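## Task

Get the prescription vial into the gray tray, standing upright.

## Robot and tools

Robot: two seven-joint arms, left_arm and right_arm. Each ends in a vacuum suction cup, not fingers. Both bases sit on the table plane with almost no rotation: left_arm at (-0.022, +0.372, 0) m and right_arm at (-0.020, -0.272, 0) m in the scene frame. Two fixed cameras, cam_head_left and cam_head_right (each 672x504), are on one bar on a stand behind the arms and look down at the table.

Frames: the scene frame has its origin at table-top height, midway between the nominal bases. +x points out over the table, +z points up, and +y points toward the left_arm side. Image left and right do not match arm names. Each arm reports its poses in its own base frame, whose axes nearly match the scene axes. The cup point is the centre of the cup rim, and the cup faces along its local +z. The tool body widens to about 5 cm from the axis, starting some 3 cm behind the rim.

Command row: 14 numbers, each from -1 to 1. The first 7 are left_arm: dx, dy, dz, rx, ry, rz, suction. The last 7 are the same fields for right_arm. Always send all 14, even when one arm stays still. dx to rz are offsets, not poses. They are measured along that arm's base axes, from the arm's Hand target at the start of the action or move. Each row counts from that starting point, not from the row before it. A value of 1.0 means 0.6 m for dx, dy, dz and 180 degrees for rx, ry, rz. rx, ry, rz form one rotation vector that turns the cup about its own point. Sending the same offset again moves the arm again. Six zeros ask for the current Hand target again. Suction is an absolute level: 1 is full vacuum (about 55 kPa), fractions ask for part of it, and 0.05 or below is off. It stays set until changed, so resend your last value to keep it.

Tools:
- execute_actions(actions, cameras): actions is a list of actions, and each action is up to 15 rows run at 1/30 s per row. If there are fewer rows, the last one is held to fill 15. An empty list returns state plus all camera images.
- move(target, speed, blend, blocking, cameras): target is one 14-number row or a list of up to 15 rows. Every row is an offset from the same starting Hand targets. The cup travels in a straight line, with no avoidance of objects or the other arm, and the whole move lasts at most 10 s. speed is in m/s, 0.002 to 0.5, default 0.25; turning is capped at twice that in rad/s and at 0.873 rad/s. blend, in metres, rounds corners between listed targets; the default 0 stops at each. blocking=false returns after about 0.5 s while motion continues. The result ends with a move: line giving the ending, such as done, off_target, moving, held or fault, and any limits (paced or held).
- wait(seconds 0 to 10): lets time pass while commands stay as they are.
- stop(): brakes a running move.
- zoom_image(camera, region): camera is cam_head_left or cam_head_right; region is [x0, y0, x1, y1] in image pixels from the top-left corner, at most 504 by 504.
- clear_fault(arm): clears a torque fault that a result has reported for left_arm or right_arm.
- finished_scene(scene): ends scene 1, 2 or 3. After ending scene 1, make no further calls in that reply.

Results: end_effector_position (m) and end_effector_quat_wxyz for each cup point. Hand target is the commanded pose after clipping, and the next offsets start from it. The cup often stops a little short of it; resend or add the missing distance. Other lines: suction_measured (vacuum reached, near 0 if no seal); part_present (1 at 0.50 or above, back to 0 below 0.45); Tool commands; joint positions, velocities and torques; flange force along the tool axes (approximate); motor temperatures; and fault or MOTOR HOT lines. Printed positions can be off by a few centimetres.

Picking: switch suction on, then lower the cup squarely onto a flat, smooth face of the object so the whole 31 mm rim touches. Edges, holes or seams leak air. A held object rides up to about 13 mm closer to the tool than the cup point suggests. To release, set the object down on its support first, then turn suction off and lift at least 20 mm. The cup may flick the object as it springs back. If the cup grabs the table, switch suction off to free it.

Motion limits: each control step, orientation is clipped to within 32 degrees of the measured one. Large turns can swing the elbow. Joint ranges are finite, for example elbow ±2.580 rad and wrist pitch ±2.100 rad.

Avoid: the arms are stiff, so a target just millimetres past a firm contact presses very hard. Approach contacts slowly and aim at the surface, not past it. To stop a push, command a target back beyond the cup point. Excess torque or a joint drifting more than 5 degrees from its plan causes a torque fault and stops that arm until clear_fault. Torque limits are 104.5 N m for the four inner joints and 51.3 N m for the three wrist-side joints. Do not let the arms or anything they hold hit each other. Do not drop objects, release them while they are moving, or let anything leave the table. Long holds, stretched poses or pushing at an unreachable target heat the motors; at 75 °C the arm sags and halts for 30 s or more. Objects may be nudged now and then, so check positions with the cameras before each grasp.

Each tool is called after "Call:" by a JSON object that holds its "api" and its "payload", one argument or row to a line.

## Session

Call:
{"api": "execute_actions", "payload": {
  "actions": []
}}

Scene clock: 0.00 s.
left_arm: end_effector_position=(+0.2980, -0.0530, +0.1046) suction_measured=0.01 part_present=0 end_effector_quat_wxyz=(+0.006, -0.172, +0.967, +0.188) | right_arm: end_effector_position=(+0.1655, +0.3901, +0.3522) suction_measured=0.00 part_present=0 end_effector_quat_wxyz=(-0.423, +0.813, +0.398, +0.030)
Joint positions: left_arm=[0.459 0.537 -0.098 2.166 -0.449 0.682 -2.034] | right_arm=[-0.745 0.117 -0.002 2.037 -1.079 0.951 0.817]
Joint velocities: within noise
Joint torques (N m): no reading
Motor temperatures (°C): left_arm=[35 32 30 32 41 44 44] | right_arm=[34 35 33 32 34 42 38]
Flange force (N): no reading
Hand target: left_arm +0.2980, -0.0530, +0.1046; +0.006, -0.172, +0.967, +0.188 | right_arm +0.1655, +0.3901, +0.3522; -0.423, +0.813, +0.398, +0.030
Tool commands: left_gripper/suction=+0.0 right_gripper/suction=+0.0

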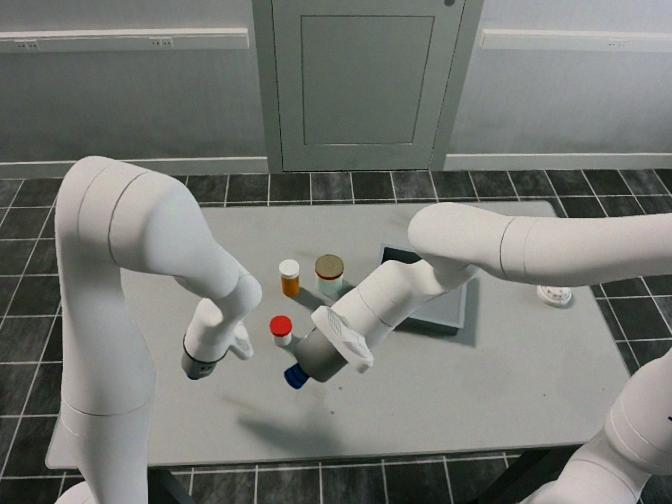

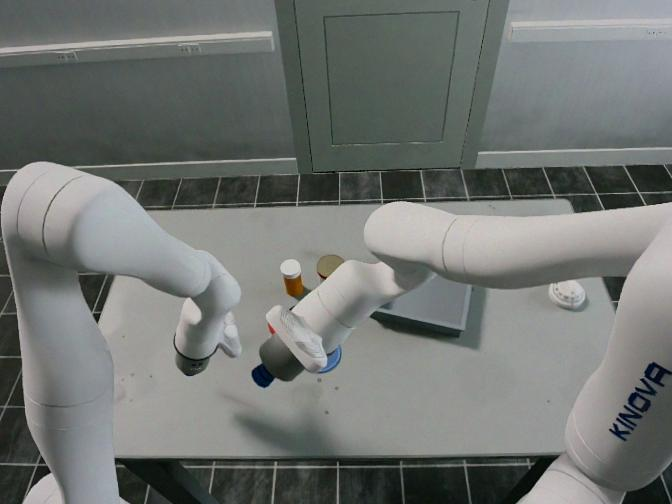

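Call:
{"api": "move", "payload": {
  "target": [0,0,0,0,0,0,0, 0.14,-0.70,-0.05,-0.2596,-0.105,0,0],
  "cameras": ["all"]
}}

Call:
{"api": "zoom_image", "payload": {
  "camera": "cam_head_left",
  "region": [250, 230, 370, 350]
}}

Call:
{"api": "zoom_image", "payload": {
  "camera": "cam_head_right",
  "region": [250, 230, 370, 350]
}}

Call:
{"api": "zoom_image", "payload": {
  "camera": "cam_head_left",
  "region": [350, 220, 510, 380]
}}

Scene clock: 12.17 s.
left_arm: end_effector_position=(+0.2980, -0.0530, +0.1046) suction_measured=0.01 part_present=0 end_effector_quat_wxyz=(+0.006, -0.172, +0.967, +0.188) | right_arm: end_effector_position=(+0.2495, -0.0299, +0.3222) suction_measured=0.00 part_present=0 end_effector_quat_wxyz=(+0.002, +0.898, +0.440, +0.000)
Joint positions: left_arm=[0.459 0.537 -0.098 2.166 -0.449 0.682 -2.034] | right_arm=[-0.388 -0.136 0.35 2.031 0.054 1.237 0.853]
Joint torques (N m): left_arm=[1.44 -11.67 -0.97 -2.25 -0.06 0.53 -0.19] | right_arm=[-0.68 -3.65 -0.23 -6.16 -0.26 -0.08 0.09]
Flange force (N): left_arm=[-3.4 1.0 -0.8] | right_arm=[-0.3 0.5 -2.1]
Hand target: left_arm +0.2980, -0.0530, +0.1046; +0.006, -0.172, +0.967, +0.188 | right_arm +0.2495, -0.0299, +0.3222; +0.002, +0.898, +0.440, +0.000
Off the commanded pose: left_arm 0.000 m, 0 deg | right_arm 0.000 m, 0 deg.
move: done

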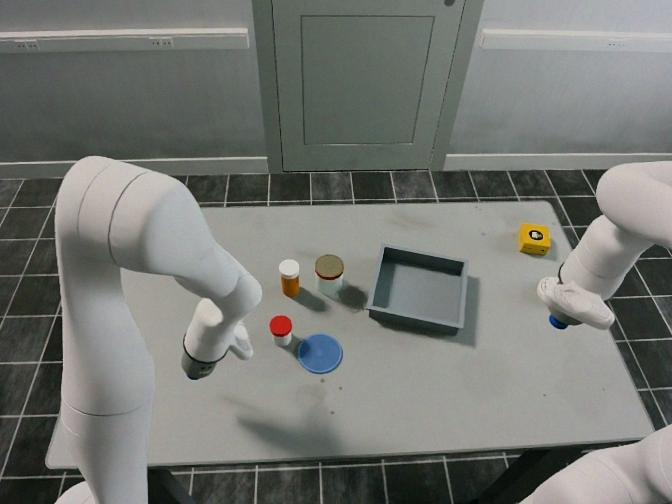

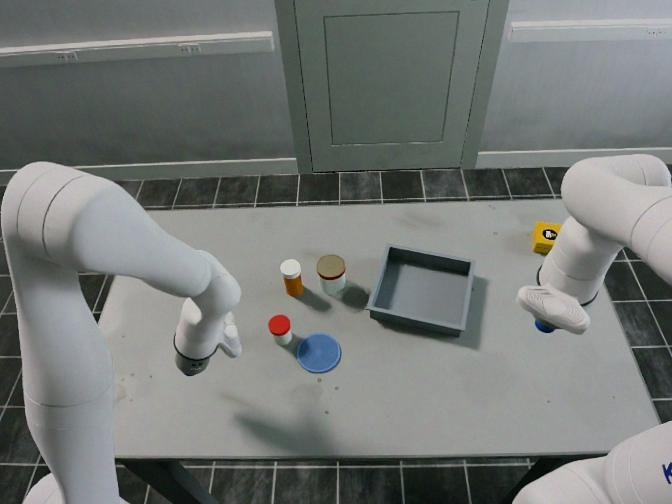

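Scaled by 4.200 from the camera's 672x504 image, which has a finer 960x720 frame.

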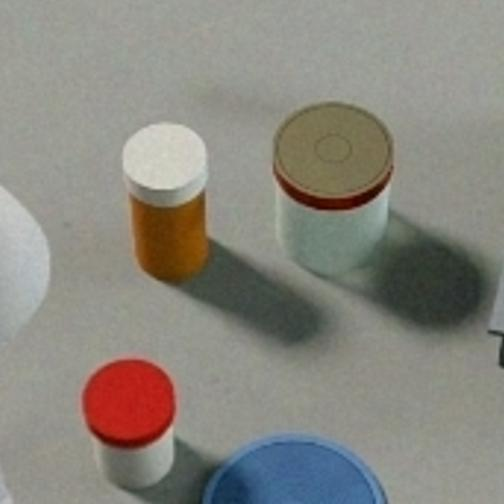

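Scaled by 4.200 from the camera's 672x504 image, which has a finer 960x720 frame.

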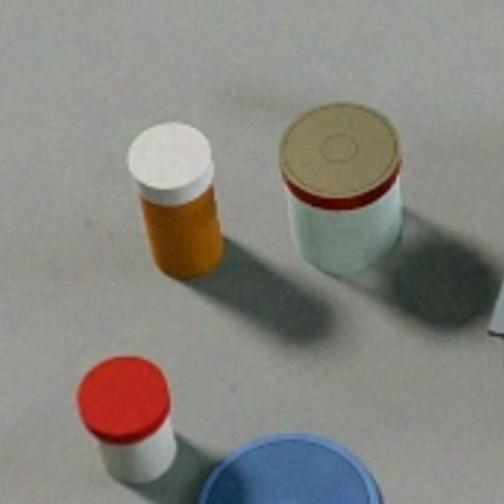

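Scaled by 3.150 from the camera's 672x504 image, which has a finer 960x720 frame.

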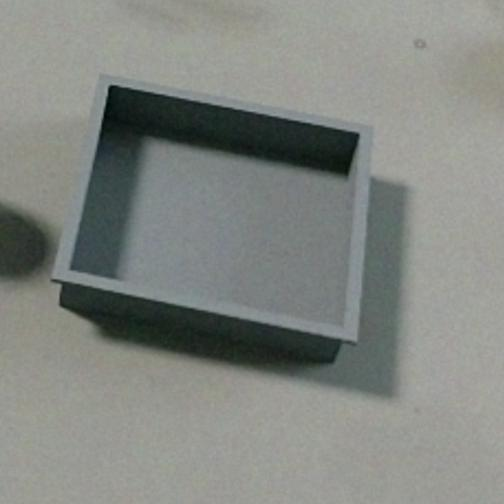

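Call:
{"api": "move", "payload": {
  "target": [
    [0,0,0,0,0,0,0, 0.5458,0.7132,-0.15,0,0,0.25,0],
    [0,0,0,0,0,0,0, 0.5458,0.7132,-0.345,0,0,0.25,0]
  ],
  "speed": [0.3,0.15],
  "blend": [0.03,0],
  "cameras": ["all"]
}}

Call:
{"api": "zoom_image", "payload": {
  "camera": "cam_head_left",
  "region": [250, 220, 330, 300]
}}

Call:
{"api": "zoom_image", "payload": {
  "camera": "cam_head_right",
  "region": [250, 220, 330, 300]
}}

Scene clock: 34.97 s.
left_arm: end_effector_position=(+0.2980, -0.0530, +0.1046) suction_measured=0.01 part_present=0 end_effector_quat_wxyz=(+0.006, -0.172, +0.967, +0.188) | right_arm: end_effector_position=(+0.5769, +0.3980, +0.1151) suction_measured=0.00 part_present=0 end_effector_quat_wxyz=(+0.002, +0.661, +0.750, +0.001)
Joint positions: left_arm=[0.459 0.537 -0.098 2.166 -0.449 0.682 -2.034] | right_arm=[-0.656 1.185 0.066 0.554 -0.058 1.402 1.074]
Joint torques (N m): left_arm=[1.53 -11.62 -0.9 -2.29 -0.06 0.52 -0.23] | right_arm=[-0.8 -24 0.71 -6.42 -0.18 -0.11 0.08]
Flange force (N): left_arm=[-3.4 1.2 -0.7] | right_arm=[3.2 8.4 -0.9]
Hand target: left_arm +0.2980, -0.0530, +0.1046; +0.006, -0.172, +0.967, +0.188 | right_arm +0.5769, +0.3980, +0.1151; +0.002, +0.661, +0.750, +0.001
Off the commanded pose: left_arm 0.000 m, 0 deg | right_arm 0.000 m, 0 deg.
move: done

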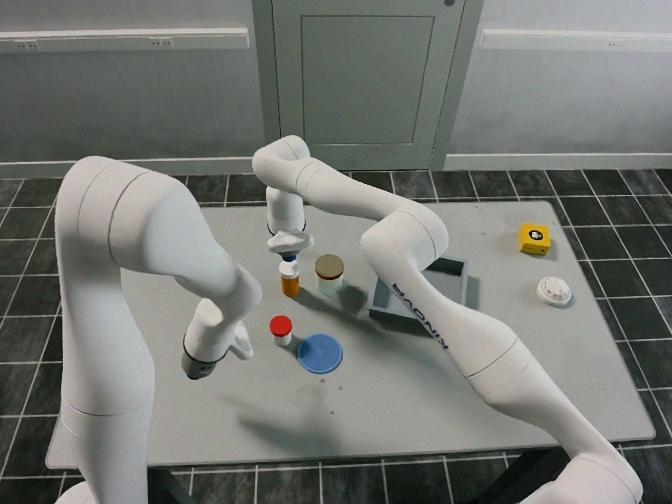

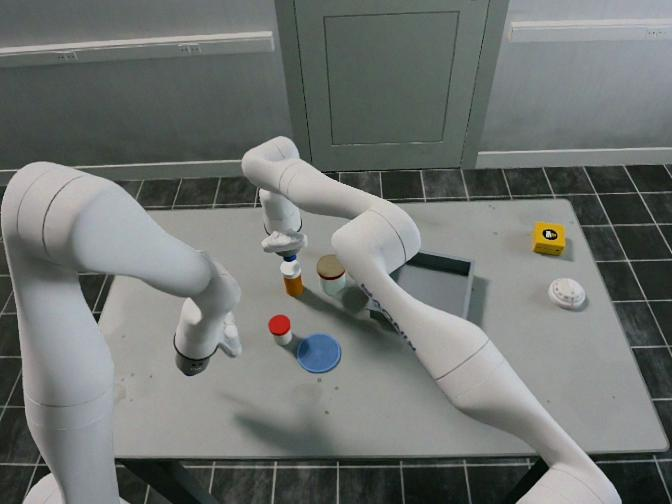

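Scaled by 6.300 from the camera's 672x504 image, which has a finer 960x720 frame.

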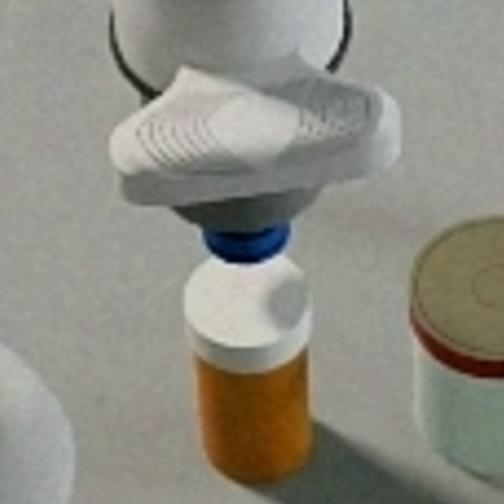

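Scaled by 6.300 from the camera's 672x504 image, which has a finer 960x720 frame.

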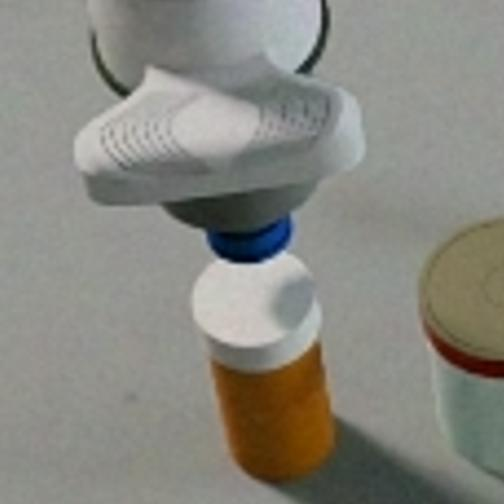

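Call:
{"api": "move", "payload": {
  "target": [
    [0,0,0,0,0,0,0, 0,0,-0.043,0,0,0,1],
    [0,0,0,0,0,0,0, 0,0,-0.048,0,0,0,1]
  ],
  "speed": [0.06,0.02]
}}

Scene clock: 42.90 s.
left_arm: end_effector_position=(+0.2980, -0.0530, +0.1046) suction_measured=0.01 part_present=0 end_effector_quat_wxyz=(+0.006, -0.172, +0.967, +0.188) | right_arm: end_effector_position=(+0.5769, +0.3980, +0.0863) suction_measured=0.00 part_present=0 end_effector_quat_wxyz=(+0.002, +0.661, +0.750, +0.001)
Joint positions: left_arm=[0.459 0.537 -0.098 2.166 -0.449 0.682 -2.034] | right_arm=[-0.657 1.21 0.064 0.591 -0.058 1.34 1.075]
Joint torques (N m): left_arm=[1.47 -11.61 -0.96 -2.31 -0.06 0.57 -0.23] | right_arm=[-0.87 -23.13 0.7 -5.97 -0.19 -0.14 0.13]
Flange force (N): left_arm=[-3.2 1.2 -0.6] | right_arm=[2.8 7.8 -1.8]
Hand target: left_arm +0.2980, -0.0530, +0.1046; +0.006, -0.172, +0.967, +0.188 | right_arm +0.5769, +0.3980, +0.0863; +0.002, +0.661, +0.750, +0.001
Off the commanded pose: left_arm 0.000 m, 0 deg | right_arm 0.000 m, 0 deg.
move: done

Call:
{"api": "move", "payload": {
  "target": [0,0,0,0,0,0,0, 0,0,-0.003,0,0,0,1],
  "speed": 0.02
}}

Call:
{"api": "wait", "payload": {
  "seconds": 0.5
}}

Scene clock: 46.67 s.
left_arm: end_effector_position=(+0.2980, -0.0530, +0.1046) suction_measured=0.01 part_present=0 end_effector_quat_wxyz=(+0.006, -0.172, +0.967, +0.188) | right_arm: end_effector_position=(+0.5769, +0.3980, +0.0845) suction_measured=0.00 part_present=0 end_effector_quat_wxyz=(+0.002, +0.661, +0.750, +0.001)
Joint positions: left_arm=[0.459 0.537 -0.098 2.166 -0.449 0.682 -2.034] | right_arm=[-0.657 1.212 0.064 0.593 -0.057 1.336 1.075]
Joint torques (N m): left_arm=[1.44 -11.64 -0.93 -2.29 -0.05 0.53 -0.24] | right_arm=[-0.73 -22.42 0.57 -5.66 -0.28 -0.21 0.13]
Flange force (N): left_arm=[-3.2 1.1 -0.7] | right_arm=[3.1 7.9 -2.9]
Hand target: left_arm +0.2980, -0.0530, +0.1046; +0.006, -0.172, +0.967, +0.188 | right_arm +0.5769, +0.3980, +0.0845; +0.002, +0.661, +0.750, +0.001
Off the commanded pose: left_arm 0.000 m, 0 deg | right_arm 0.000 m, 0 deg.
move: done

Scene clock: 47.17 s.
left_arm: end_effector_position=(+0.2980, -0.0530, +0.1046) suction_measured=0.01 part_present=0 end_effector_quat_wxyz=(+0.006, -0.172, +0.967, +0.188) | right_arm: end_effector_position=(+0.5769, +0.3980, +0.0845) suction_measured=0.00 part_present=0 end_effector_quat_wxyz=(+0.002, +0.661, +0.750, +0.001)
Joint positions: left_arm=[0.459 0.537 -0.098 2.166 -0.449 0.682 -2.034] | right_arm=[-0.657 1.212 0.064 0.593 -0.057 1.336 1.075]
Joint torques (N m): left_arm=[1.49 -11.64 -0.89 -2.3 -0.08 0.55 -0.22] | right_arm=[-0.87 -22.49 0.58 -5.72 -0.24 -0.15 0.11]
Flange force (N): left_arm=[-3.3 1.2 -0.6] | right_arm=[2.6 7.4 -2.7]
Hand target: left_arm +0.2980, -0.0530, +0.1046; +0.006, -0.172, +0.967, +0.188 | right_arm +0.5769, +0.3980, +0.0845; +0.002, +0.661, +0.750, +0.001
Tool commands: left_gripper/suction=+0.0 right_gripper/suction=+1.0
Off the commanded pose: left_arm 0.000 m, 0 deg | right_arm 0.000 m, 0 deg.
wait: 0.50 s; at rest by 0.17 s

Call:
{"api": "execute_actions", "payload": {
  "actions": [],
  "cameras": ["cam_head_left","cam_head_right"]
}}

Call:
{"api": "zoom_image", "payload": {
  "camera": "cam_head_left",
  "region": [265, 230, 315, 280]
}}

Call:
{"api": "zoom_image", "payload": {
  "camera": "cam_head_right",
  "region": [265, 230, 315, 280]
}}

Scene clock: 52.07 s.
left_arm: end_effector_position=(+0.2980, -0.0530, +0.1046) suction_measured=0.01 part_present=0 end_effector_quat_wxyz=(+0.006, -0.172, +0.967, +0.188) | right_arm: end_effector_position=(+0.5769, +0.3980, +0.0845) suction_measured=0.00 part_present=0 end_effector_quat_wxyz=(+0.002, +0.661, +0.750, +0.001)
Joint positions: left_arm=[0.459 0.537 -0.098 2.166 -0.449 0.682 -2.034] | right_arm=[-0.657 1.212 0.064 0.593 -0.057 1.336 1.075]
Joint velocities: within noise
Joint torques (N m): left_arm=[1.46 -11.58 -0.94 -2.29 -0.06 0.51 -0.28] | right_arm=[-0.84 -22.45 0.59 -5.81 -0.23 -0.18 0.13]
Motor temperatures (°C): left_arm=[35 33 30 32 41 44 44] | right_arm=[34 36 33 32 34 42 38]
Flange force (N): left_arm=[-3.1 1.1 -0.9] | right_arm=[2.3 6.7 -2.7]
Hand target: left_arm +0.2980, -0.0530, +0.1046; +0.006, -0.172, +0.967, +0.188 | right_arm +0.5769, +0.3980, +0.0845; +0.002, +0.661, +0.750, +0.001
Tool commands: left_gripper/suction=+0.0 right_gripper/suction=+1.0
Off the commanded pose: left_arm 0.000 m, 0 deg | right_arm 0.000 m, 0 deg.

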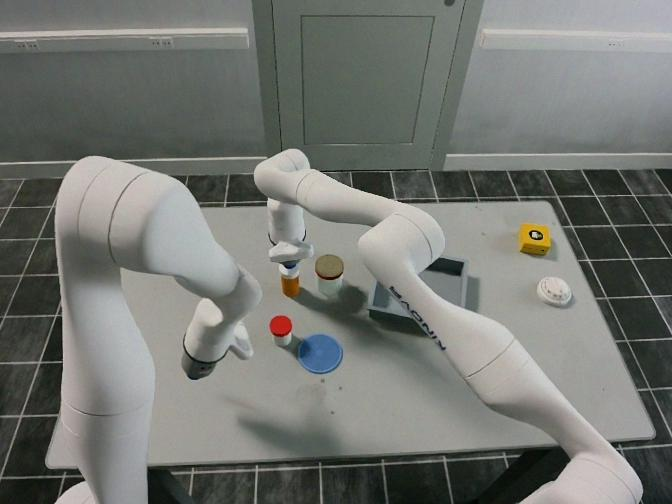

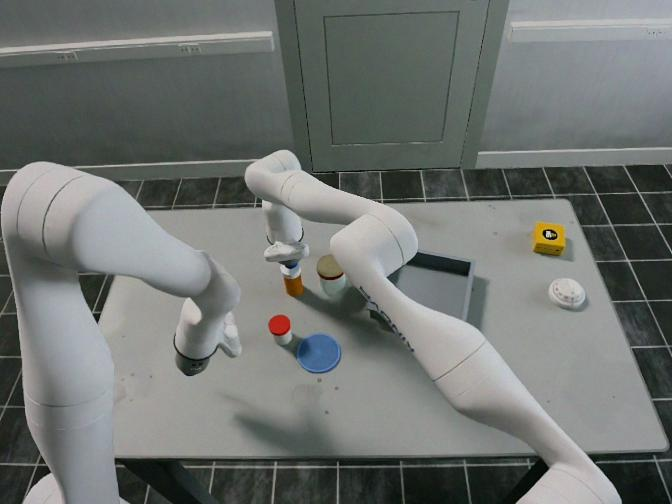

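Scaled by 10.080 from the camera's 672x504 image, which has a finer 960x720 frame.

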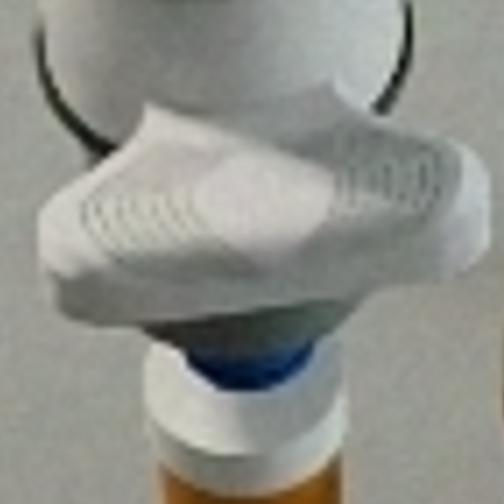

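Scaled by 10.080 from the camera's 672x504 image, which has a finer 960x720 frame.

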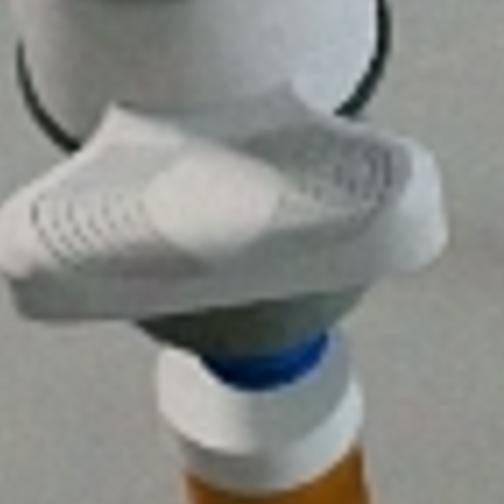

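Call:
{"api": "move", "payload": {
  "target": [
    [0,0,0,0,0,0,0, 0,0,0.015,0,0,0,1],
    [0,0,0,0,0,0,0, -0.010,0.002,0.015,0,0,0,1],
    [0,0,0,0,0,0,0, -0.010,0.002,0.0025,0,0,0,1],
    [0,0,0,0,0,0,0, -0.010,0.002,-0.002,0,0,0,1]
  ],
  "speed": [0.05,0.05,0.05,0.02],
  "cameras": ["cam_head_left","cam_head_right"]
}}

Call:
{"api": "zoom_image", "payload": {
  "camera": "cam_head_left",
  "region": [265, 230, 315, 280]
}}

Scene clock: 63.87 s.
left_arm: end_effector_position=(+0.2980, -0.0530, +0.1046) suction_measured=0.01 part_present=0 end_effector_quat_wxyz=(+0.006, -0.172, +0.967, +0.188) | right_arm: end_effector_position=(+0.5709, +0.3993, +0.0833) suction_measured=0.64 part_present=1 end_effector_quat_wxyz=(+0.002, +0.661, +0.750, +0.001)
Joint positions: left_arm=[0.459 0.537 -0.098 2.166 -0.449 0.682 -2.034] | right_arm=[-0.664 1.196 0.063 0.633 -0.057 1.312 1.07]
Joint torques (N m): left_arm=[1.51 -11.62 -0.94 -2.26 -0.08 0.52 -0.23] | right_arm=[-0.7 -24.33 0.79 -6.47 -0.16 -0.09 0.07]
Flange force (N): left_arm=[-3.4 1.1 -0.8] | right_arm=[2.8 7.2 0.3]
Hand target: left_arm +0.2980, -0.0530, +0.1046; +0.006, -0.172, +0.967, +0.188 | right_arm +0.5709, +0.3993, +0.0833; +0.002, +0.661, +0.750, +0.001
Off the commanded pose: left_arm 0.000 m, 0 deg | right_arm 0.000 m, 0 deg.
move: done

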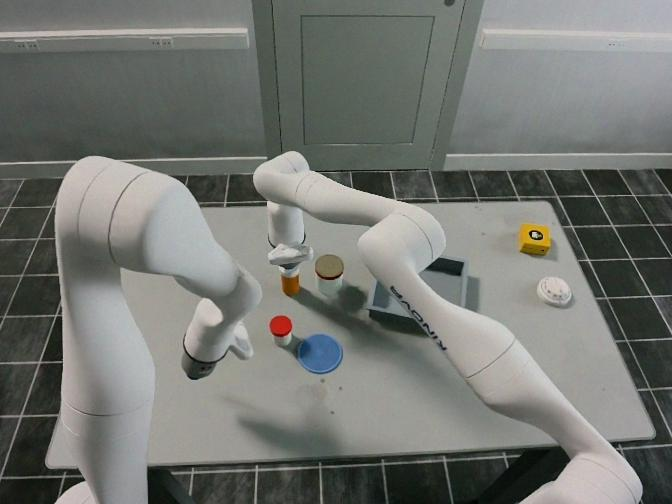

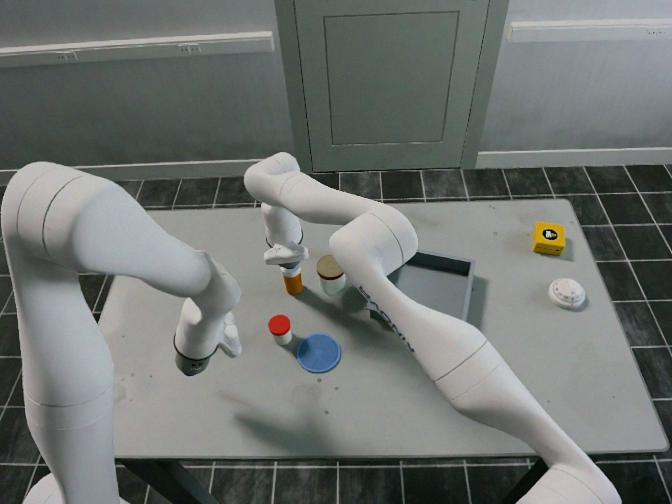

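Scaled by 10.080 from the camera's 672x504 image, which has a finer 960x720 frame.

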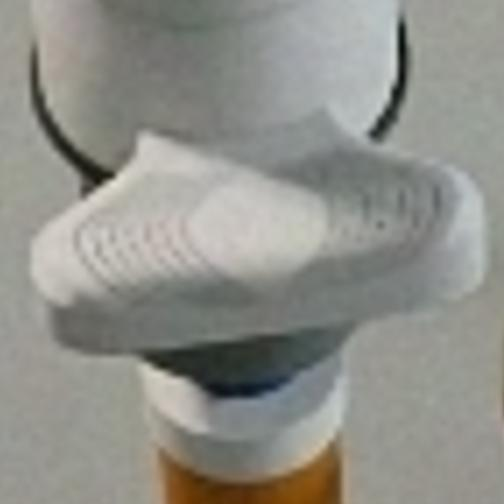

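Call:
{"api": "move", "payload": {
  "target": [
    [0,0,0,0,0,0,0, 0,0,0.18,0,0,0,1],
    [0,0,0,0,0,0,0, -0.059,-0.510,0.18,0,0,0,1],
    [0,0,0,0,0,0,0, -0.059,-0.510,0.03,0,0,0,1]
  ],
  "speed": [0.12,0.22,0.12],
  "blend": [0.02,0.02,0],
  "cameras": ["cam_head_left"]
}}

Call:
{"api": "zoom_image", "payload": {
  "camera": "cam_head_left",
  "region": [350, 220, 510, 380]
}}

Scene clock: 75.20 s.
left_arm: end_effector_position=(+0.2980, -0.0530, +0.1046) suction_measured=0.01 part_present=0 end_effector_quat_wxyz=(+0.006, -0.172, +0.967, +0.188) | right_arm: end_effector_position=(+0.5355, +0.0933, +0.1014) suction_measured=0.95 part_present=1 end_effector_quat_wxyz=(+0.002, +0.661, +0.750, +0.001)
Joint positions: left_arm=[0.459 0.537 -0.098 2.166 -0.449 0.682 -2.034] | right_arm=[-0.253 0.797 0.058 1.472 -0.051 0.871 1.517]
Joint torques (N m): left_arm=[1.44 -11.63 -0.98 -2.32 -0.08 0.54 -0.25] | right_arm=[-0.7 -18.72 0.75 -4.95 -0.18 -0.09 0.11]
Flange force (N): left_arm=[-3.1 1.1 -0.7] | right_arm=[-1.0 3.4 0.2]
Hand target: left_arm +0.2980, -0.0530, +0.1046; +0.006, -0.172, +0.967, +0.188 | right_arm +0.5355, +0.0933, +0.1013; +0.002, +0.661, +0.750, +0.001
Off the commanded pose: left_arm 0.000 m, 0 deg | right_arm 0.000 m, 0 deg.
move: done
Images, in order (width x height): cam_head_left 672x504.

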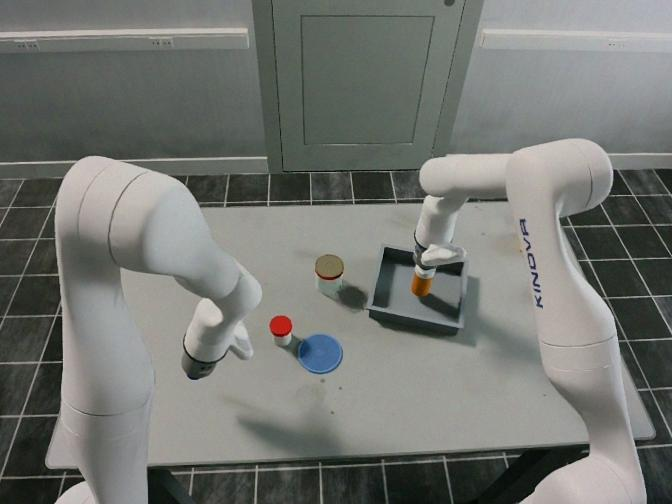

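Scaled by 3.150 from the camera's 672x504 image, which has a finer 960x720 frame.

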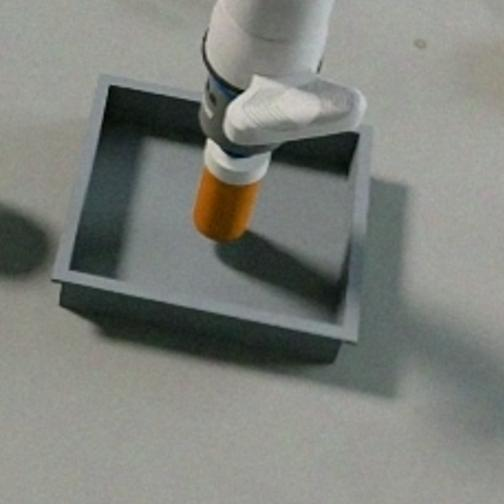

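Well centred. Lower.

Call:
{"api": "move", "payload": {
  "target": [
    [0,0,0,0,0,0,0, 0,0,-0.027,0,0,0,1],
    [0,0,0,0,0,0,0, 0,0,-0.0345,0,0,0,1]
  ],
  "speed": [0.06,0.02],
  "cameras": ["cam_head_left"]
}}

Call:
{"api": "zoom_image", "payload": {
  "camera": "cam_head_left",
  "region": [390, 240, 450, 300]
}}

Scene clock: 79.70 s.
left_arm: end_effector_position=(+0.2980, -0.0530, +0.1046) suction_measured=0.01 part_present=0 end_effector_quat_wxyz=(+0.006, -0.172, +0.967, +0.188) | right_arm: end_effector_position=(+0.5355, +0.0933, +0.0807) suction_measured=0.95 part_present=1 end_effector_quat_wxyz=(+0.002, +0.661, +0.750, +0.001)
Joint positions: left_arm=[0.459 0.537 -0.098 2.166 -0.449 0.682 -2.034] | right_arm=[-0.251 0.829 0.055 1.485 -0.052 0.825 1.518]
Joint torques (N m): left_arm=[1.47 -11.61 -0.92 -2.26 -0.08 0.58 -0.23] | right_arm=[-0.78 -18.92 0.66 -4.76 -0.19 -0.09 0.15]
Flange force (N): left_arm=[-3.3 1.1 -0.6] | right_arm=[-1.1 3.3 0.4]
Hand target: left_arm +0.2980, -0.0530, +0.1046; +0.006, -0.172, +0.967, +0.188 | right_arm +0.5355, +0.0933, +0.0807; +0.002, +0.661, +0.750, +0.001
Off the commanded pose: left_arm 0.000 m, 0 deg | right_arm 0.000 m, 0 deg.
move: done
Images, in order (width x height): cam_head_left 672x504.

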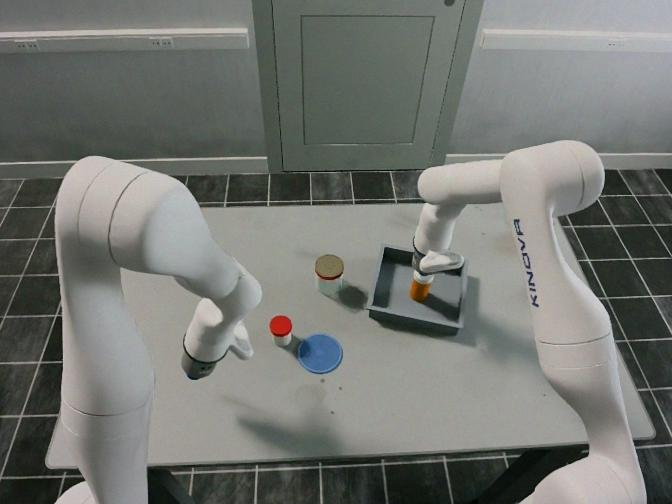

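Scaled by 8.400 from the camera's 672x504 image, which has a finer 960x720 frame.

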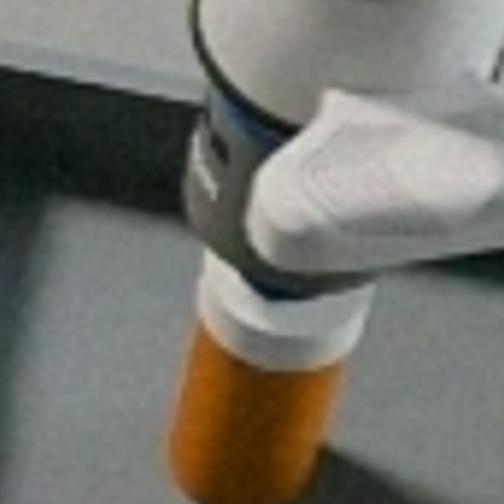

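Call:
{"api": "move", "payload": {
  "target": [0,0,0,0,0,0,0, 0,0,-0.0025,0,0,0,1],
  "speed": 0.02
}}

Scene clock: 85.60 s.
left_arm: end_effector_position=(+0.2980, -0.0530, +0.1046) suction_measured=0.01 part_present=0 end_effector_quat_wxyz=(+0.006, -0.172, +0.967, +0.188) | right_arm: end_effector_position=(+0.5355, +0.0932, +0.0792) suction_measured=0.95 part_present=1 end_effector_quat_wxyz=(+0.002, +0.661, +0.750, +0.001)
Joint positions: left_arm=[0.459 0.537 -0.098 2.166 -0.449 0.682 -2.034] | right_arm=[-0.251 0.832 0.055 1.486 -0.052 0.822 1.518]
Joint torques (N m): left_arm=[1.48 -11.61 -0.95 -2.33 -0.06 0.58 -0.23] | right_arm=[-0.86 -17.76 0.53 -4.21 -0.22 -0.15 0.09]
Flange force (N): left_arm=[-3.1 1.3 -0.5] | right_arm=[-1.3 3.6 -1.9]
Hand target: left_arm +0.2980, -0.0530, +0.1046; +0.006, -0.172, +0.967, +0.188 | right_arm +0.5355, +0.0933, +0.0792; +0.002, +0.661, +0.750, +0.001
Off the commanded pose: left_arm 0.000 m, 0 deg | right_arm 0.000 m, 0 deg.
move: done

Contact. Release.

Call:
{"api": "execute_actions", "payload": {
  "actions": [
    [[0,0,0,0,0,0,0,0,0,0,0,0,0,0]],
    [[0,0,0,0,0,0,0,0,0,0,0,0,0,0]],
    [[0,0,0,0,0,0,0,0,0,0,0,0,0,0]]
  ]
}}

Call:
{"api": "move", "payload": {
  "target": [
    [0,0,0,0,0,0,0, 0,0,0.04,0,0,0,0],
    [0,0,0,0,0,0,0, 0,0,0.2,0,0,0,0],
    [0,0,0,0,0,0,0, -0.2,-0.15,0.25,0,0,0,0]
  ],
  "speed": [0.05,0.2,0.25],
  "blend": [0,0.03,0],
  "cameras": ["cam_head_left"]
}}

Call:
{"api": "zoom_image", "payload": {
  "camera": "cam_head_left",
  "region": [350, 220, 510, 380]
}}

Scene clock: 92.67 s.
left_arm: end_effector_position=(+0.2980, -0.0530, +0.1046) suction_measured=0.01 part_present=0 end_effector_quat_wxyz=(+0.006, -0.172, +0.967, +0.188) | right_arm: end_effector_position=(+0.5355, +0.0932, +0.0791) suction_measured=0.00 part_present=0 end_effector_quat_wxyz=(+0.002, +0.661, +0.750, +0.001)
Joint positions: left_arm=[0.459 0.537 -0.098 2.166 -0.449 0.682 -2.034] | right_arm=[-0.251 0.832 0.055 1.486 -0.052 0.822 1.518]
Joint torques (N m): left_arm=[1.41 -11.66 -0.89 -2.34 -0.06 0.54 -0.26] | right_arm=[-0.97 -13.36 0.27 -2.55 -0.22 -0.16 0.11]
Hand target: left_arm +0.2980, -0.0530, +0.1046; +0.006, -0.172, +0.967, +0.188 | right_arm +0.5355, +0.0932, +0.0791; +0.002, +0.661, +0.750, +0.001
Off the commanded pose: left_arm 0.000 m, 0 deg | right_arm 0.000 m, 0 deg.
Step readings (end_effector_position of left_arm | right_arm):
0: (+0.2980, -0.0530, +0.1046) | (+0.5355, +0.0932, +0.0791)
1: (+0.2980, -0.0530, +0.1046) | (+0.5355, +0.0932, +0.0791)
2: (+0.2980, -0.0530, +0.1046) | (+0.5355, +0.0932, +0.0791)
4: (+0.2980, -0.0530, +0.1046) | (+0.5355, +0.0932, +0.0791)
8: (+0.2980, -0.0530, +0.1046) | (+0.5355, +0.0932, +0.0791)
15: (+0.2980, -0.0530, +0.1046) | (+0.5355, +0.0932, +0.0791)
16: (+0.2980, -0.0530, +0.1046) | (+0.5355, +0.0932, +0.0791)
17: (+0.2980, -0.0530, +0.1046) | (+0.5355, +0.0932, +0.0791)
19: (+0.2980, -0.0530, +0.1046) | (+0.5355, +0.0932, +0.0791)
23: (+0.2980, -0.0530, +0.1046) | (+0.5355, +0.0932, +0.0791)
30: (+0.2980, -0.0530, +0.1046) | (+0.5355, +0.0932, +0.0791)
31: (+0.2980, -0.0530, +0.1046) | (+0.5355, +0.0932, +0.0791)
32: (+0.2980, -0.0530, +0.1046) | (+0.5355, +0.0932, +0.0791)
34: (+0.2980, -0.0530, +0.1046) | (+0.5355, +0.0932, +0.0791)
38: (+0.2980, -0.0530, +0.1046) | (+0.5355, +0.0932, +0.0791)
45: (+0.2980, -0.0530, +0.1046) | (+0.5355, +0.0932, +0.0791)

Scene clock: 94.80 s.
left_arm: end_effector_position=(+0.2980, -0.0530, +0.1046) suction_measured=0.01 part_present=0 end_effector_quat_wxyz=(+0.006, -0.172, +0.967, +0.188) | right_arm: end_effector_position=(+0.4155, +0.0033, +0.2291) suction_measured=0.00 part_present=0 end_effector_quat_wxyz=(+0.002, +0.661, +0.750, +0.001)
Joint positions: left_arm=[0.459 0.537 -0.098 2.166 -0.449 0.682 -2.034] | right_arm=[-0.135 0.367 0.088 1.786 -0.036 0.986 1.664]
Joint torques (N m): left_arm=[1.46 -11.66 -0.95 -2.28 -0.09 0.52 -0.25] | right_arm=[-0.75 -12.27 0.46 -5.29 -0.2 -0.12 0.12]
Flange force (N): left_arm=[-3.3 1.0 -0.7] | right_arm=[-1.5 2.2 -1.5]
Hand target: left_arm +0.2980, -0.0530, +0.1046; +0.006, -0.172, +0.967, +0.188 | right_arm +0.4155, +0.0033, +0.2292; +0.002, +0.661, +0.750, +0.001
Off the commanded pose: left_arm 0.000 m, 0 deg | right_arm 0.000 m, 0 deg.
move: done
Images, in order (width x height): cam_head_left 672x504.

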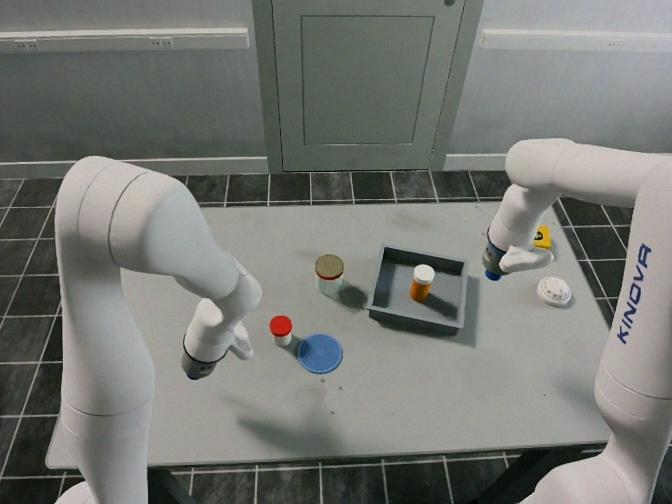

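Scaled by 3.150 from the camera's 672x504 image, which has a finer 960x720 frame.

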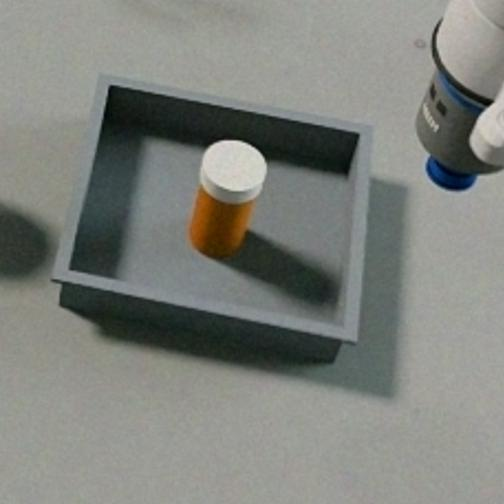

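Call:
{"api": "finished_scene", "payload": {
  "scene": 3
}}

The scene is finished: the task was done.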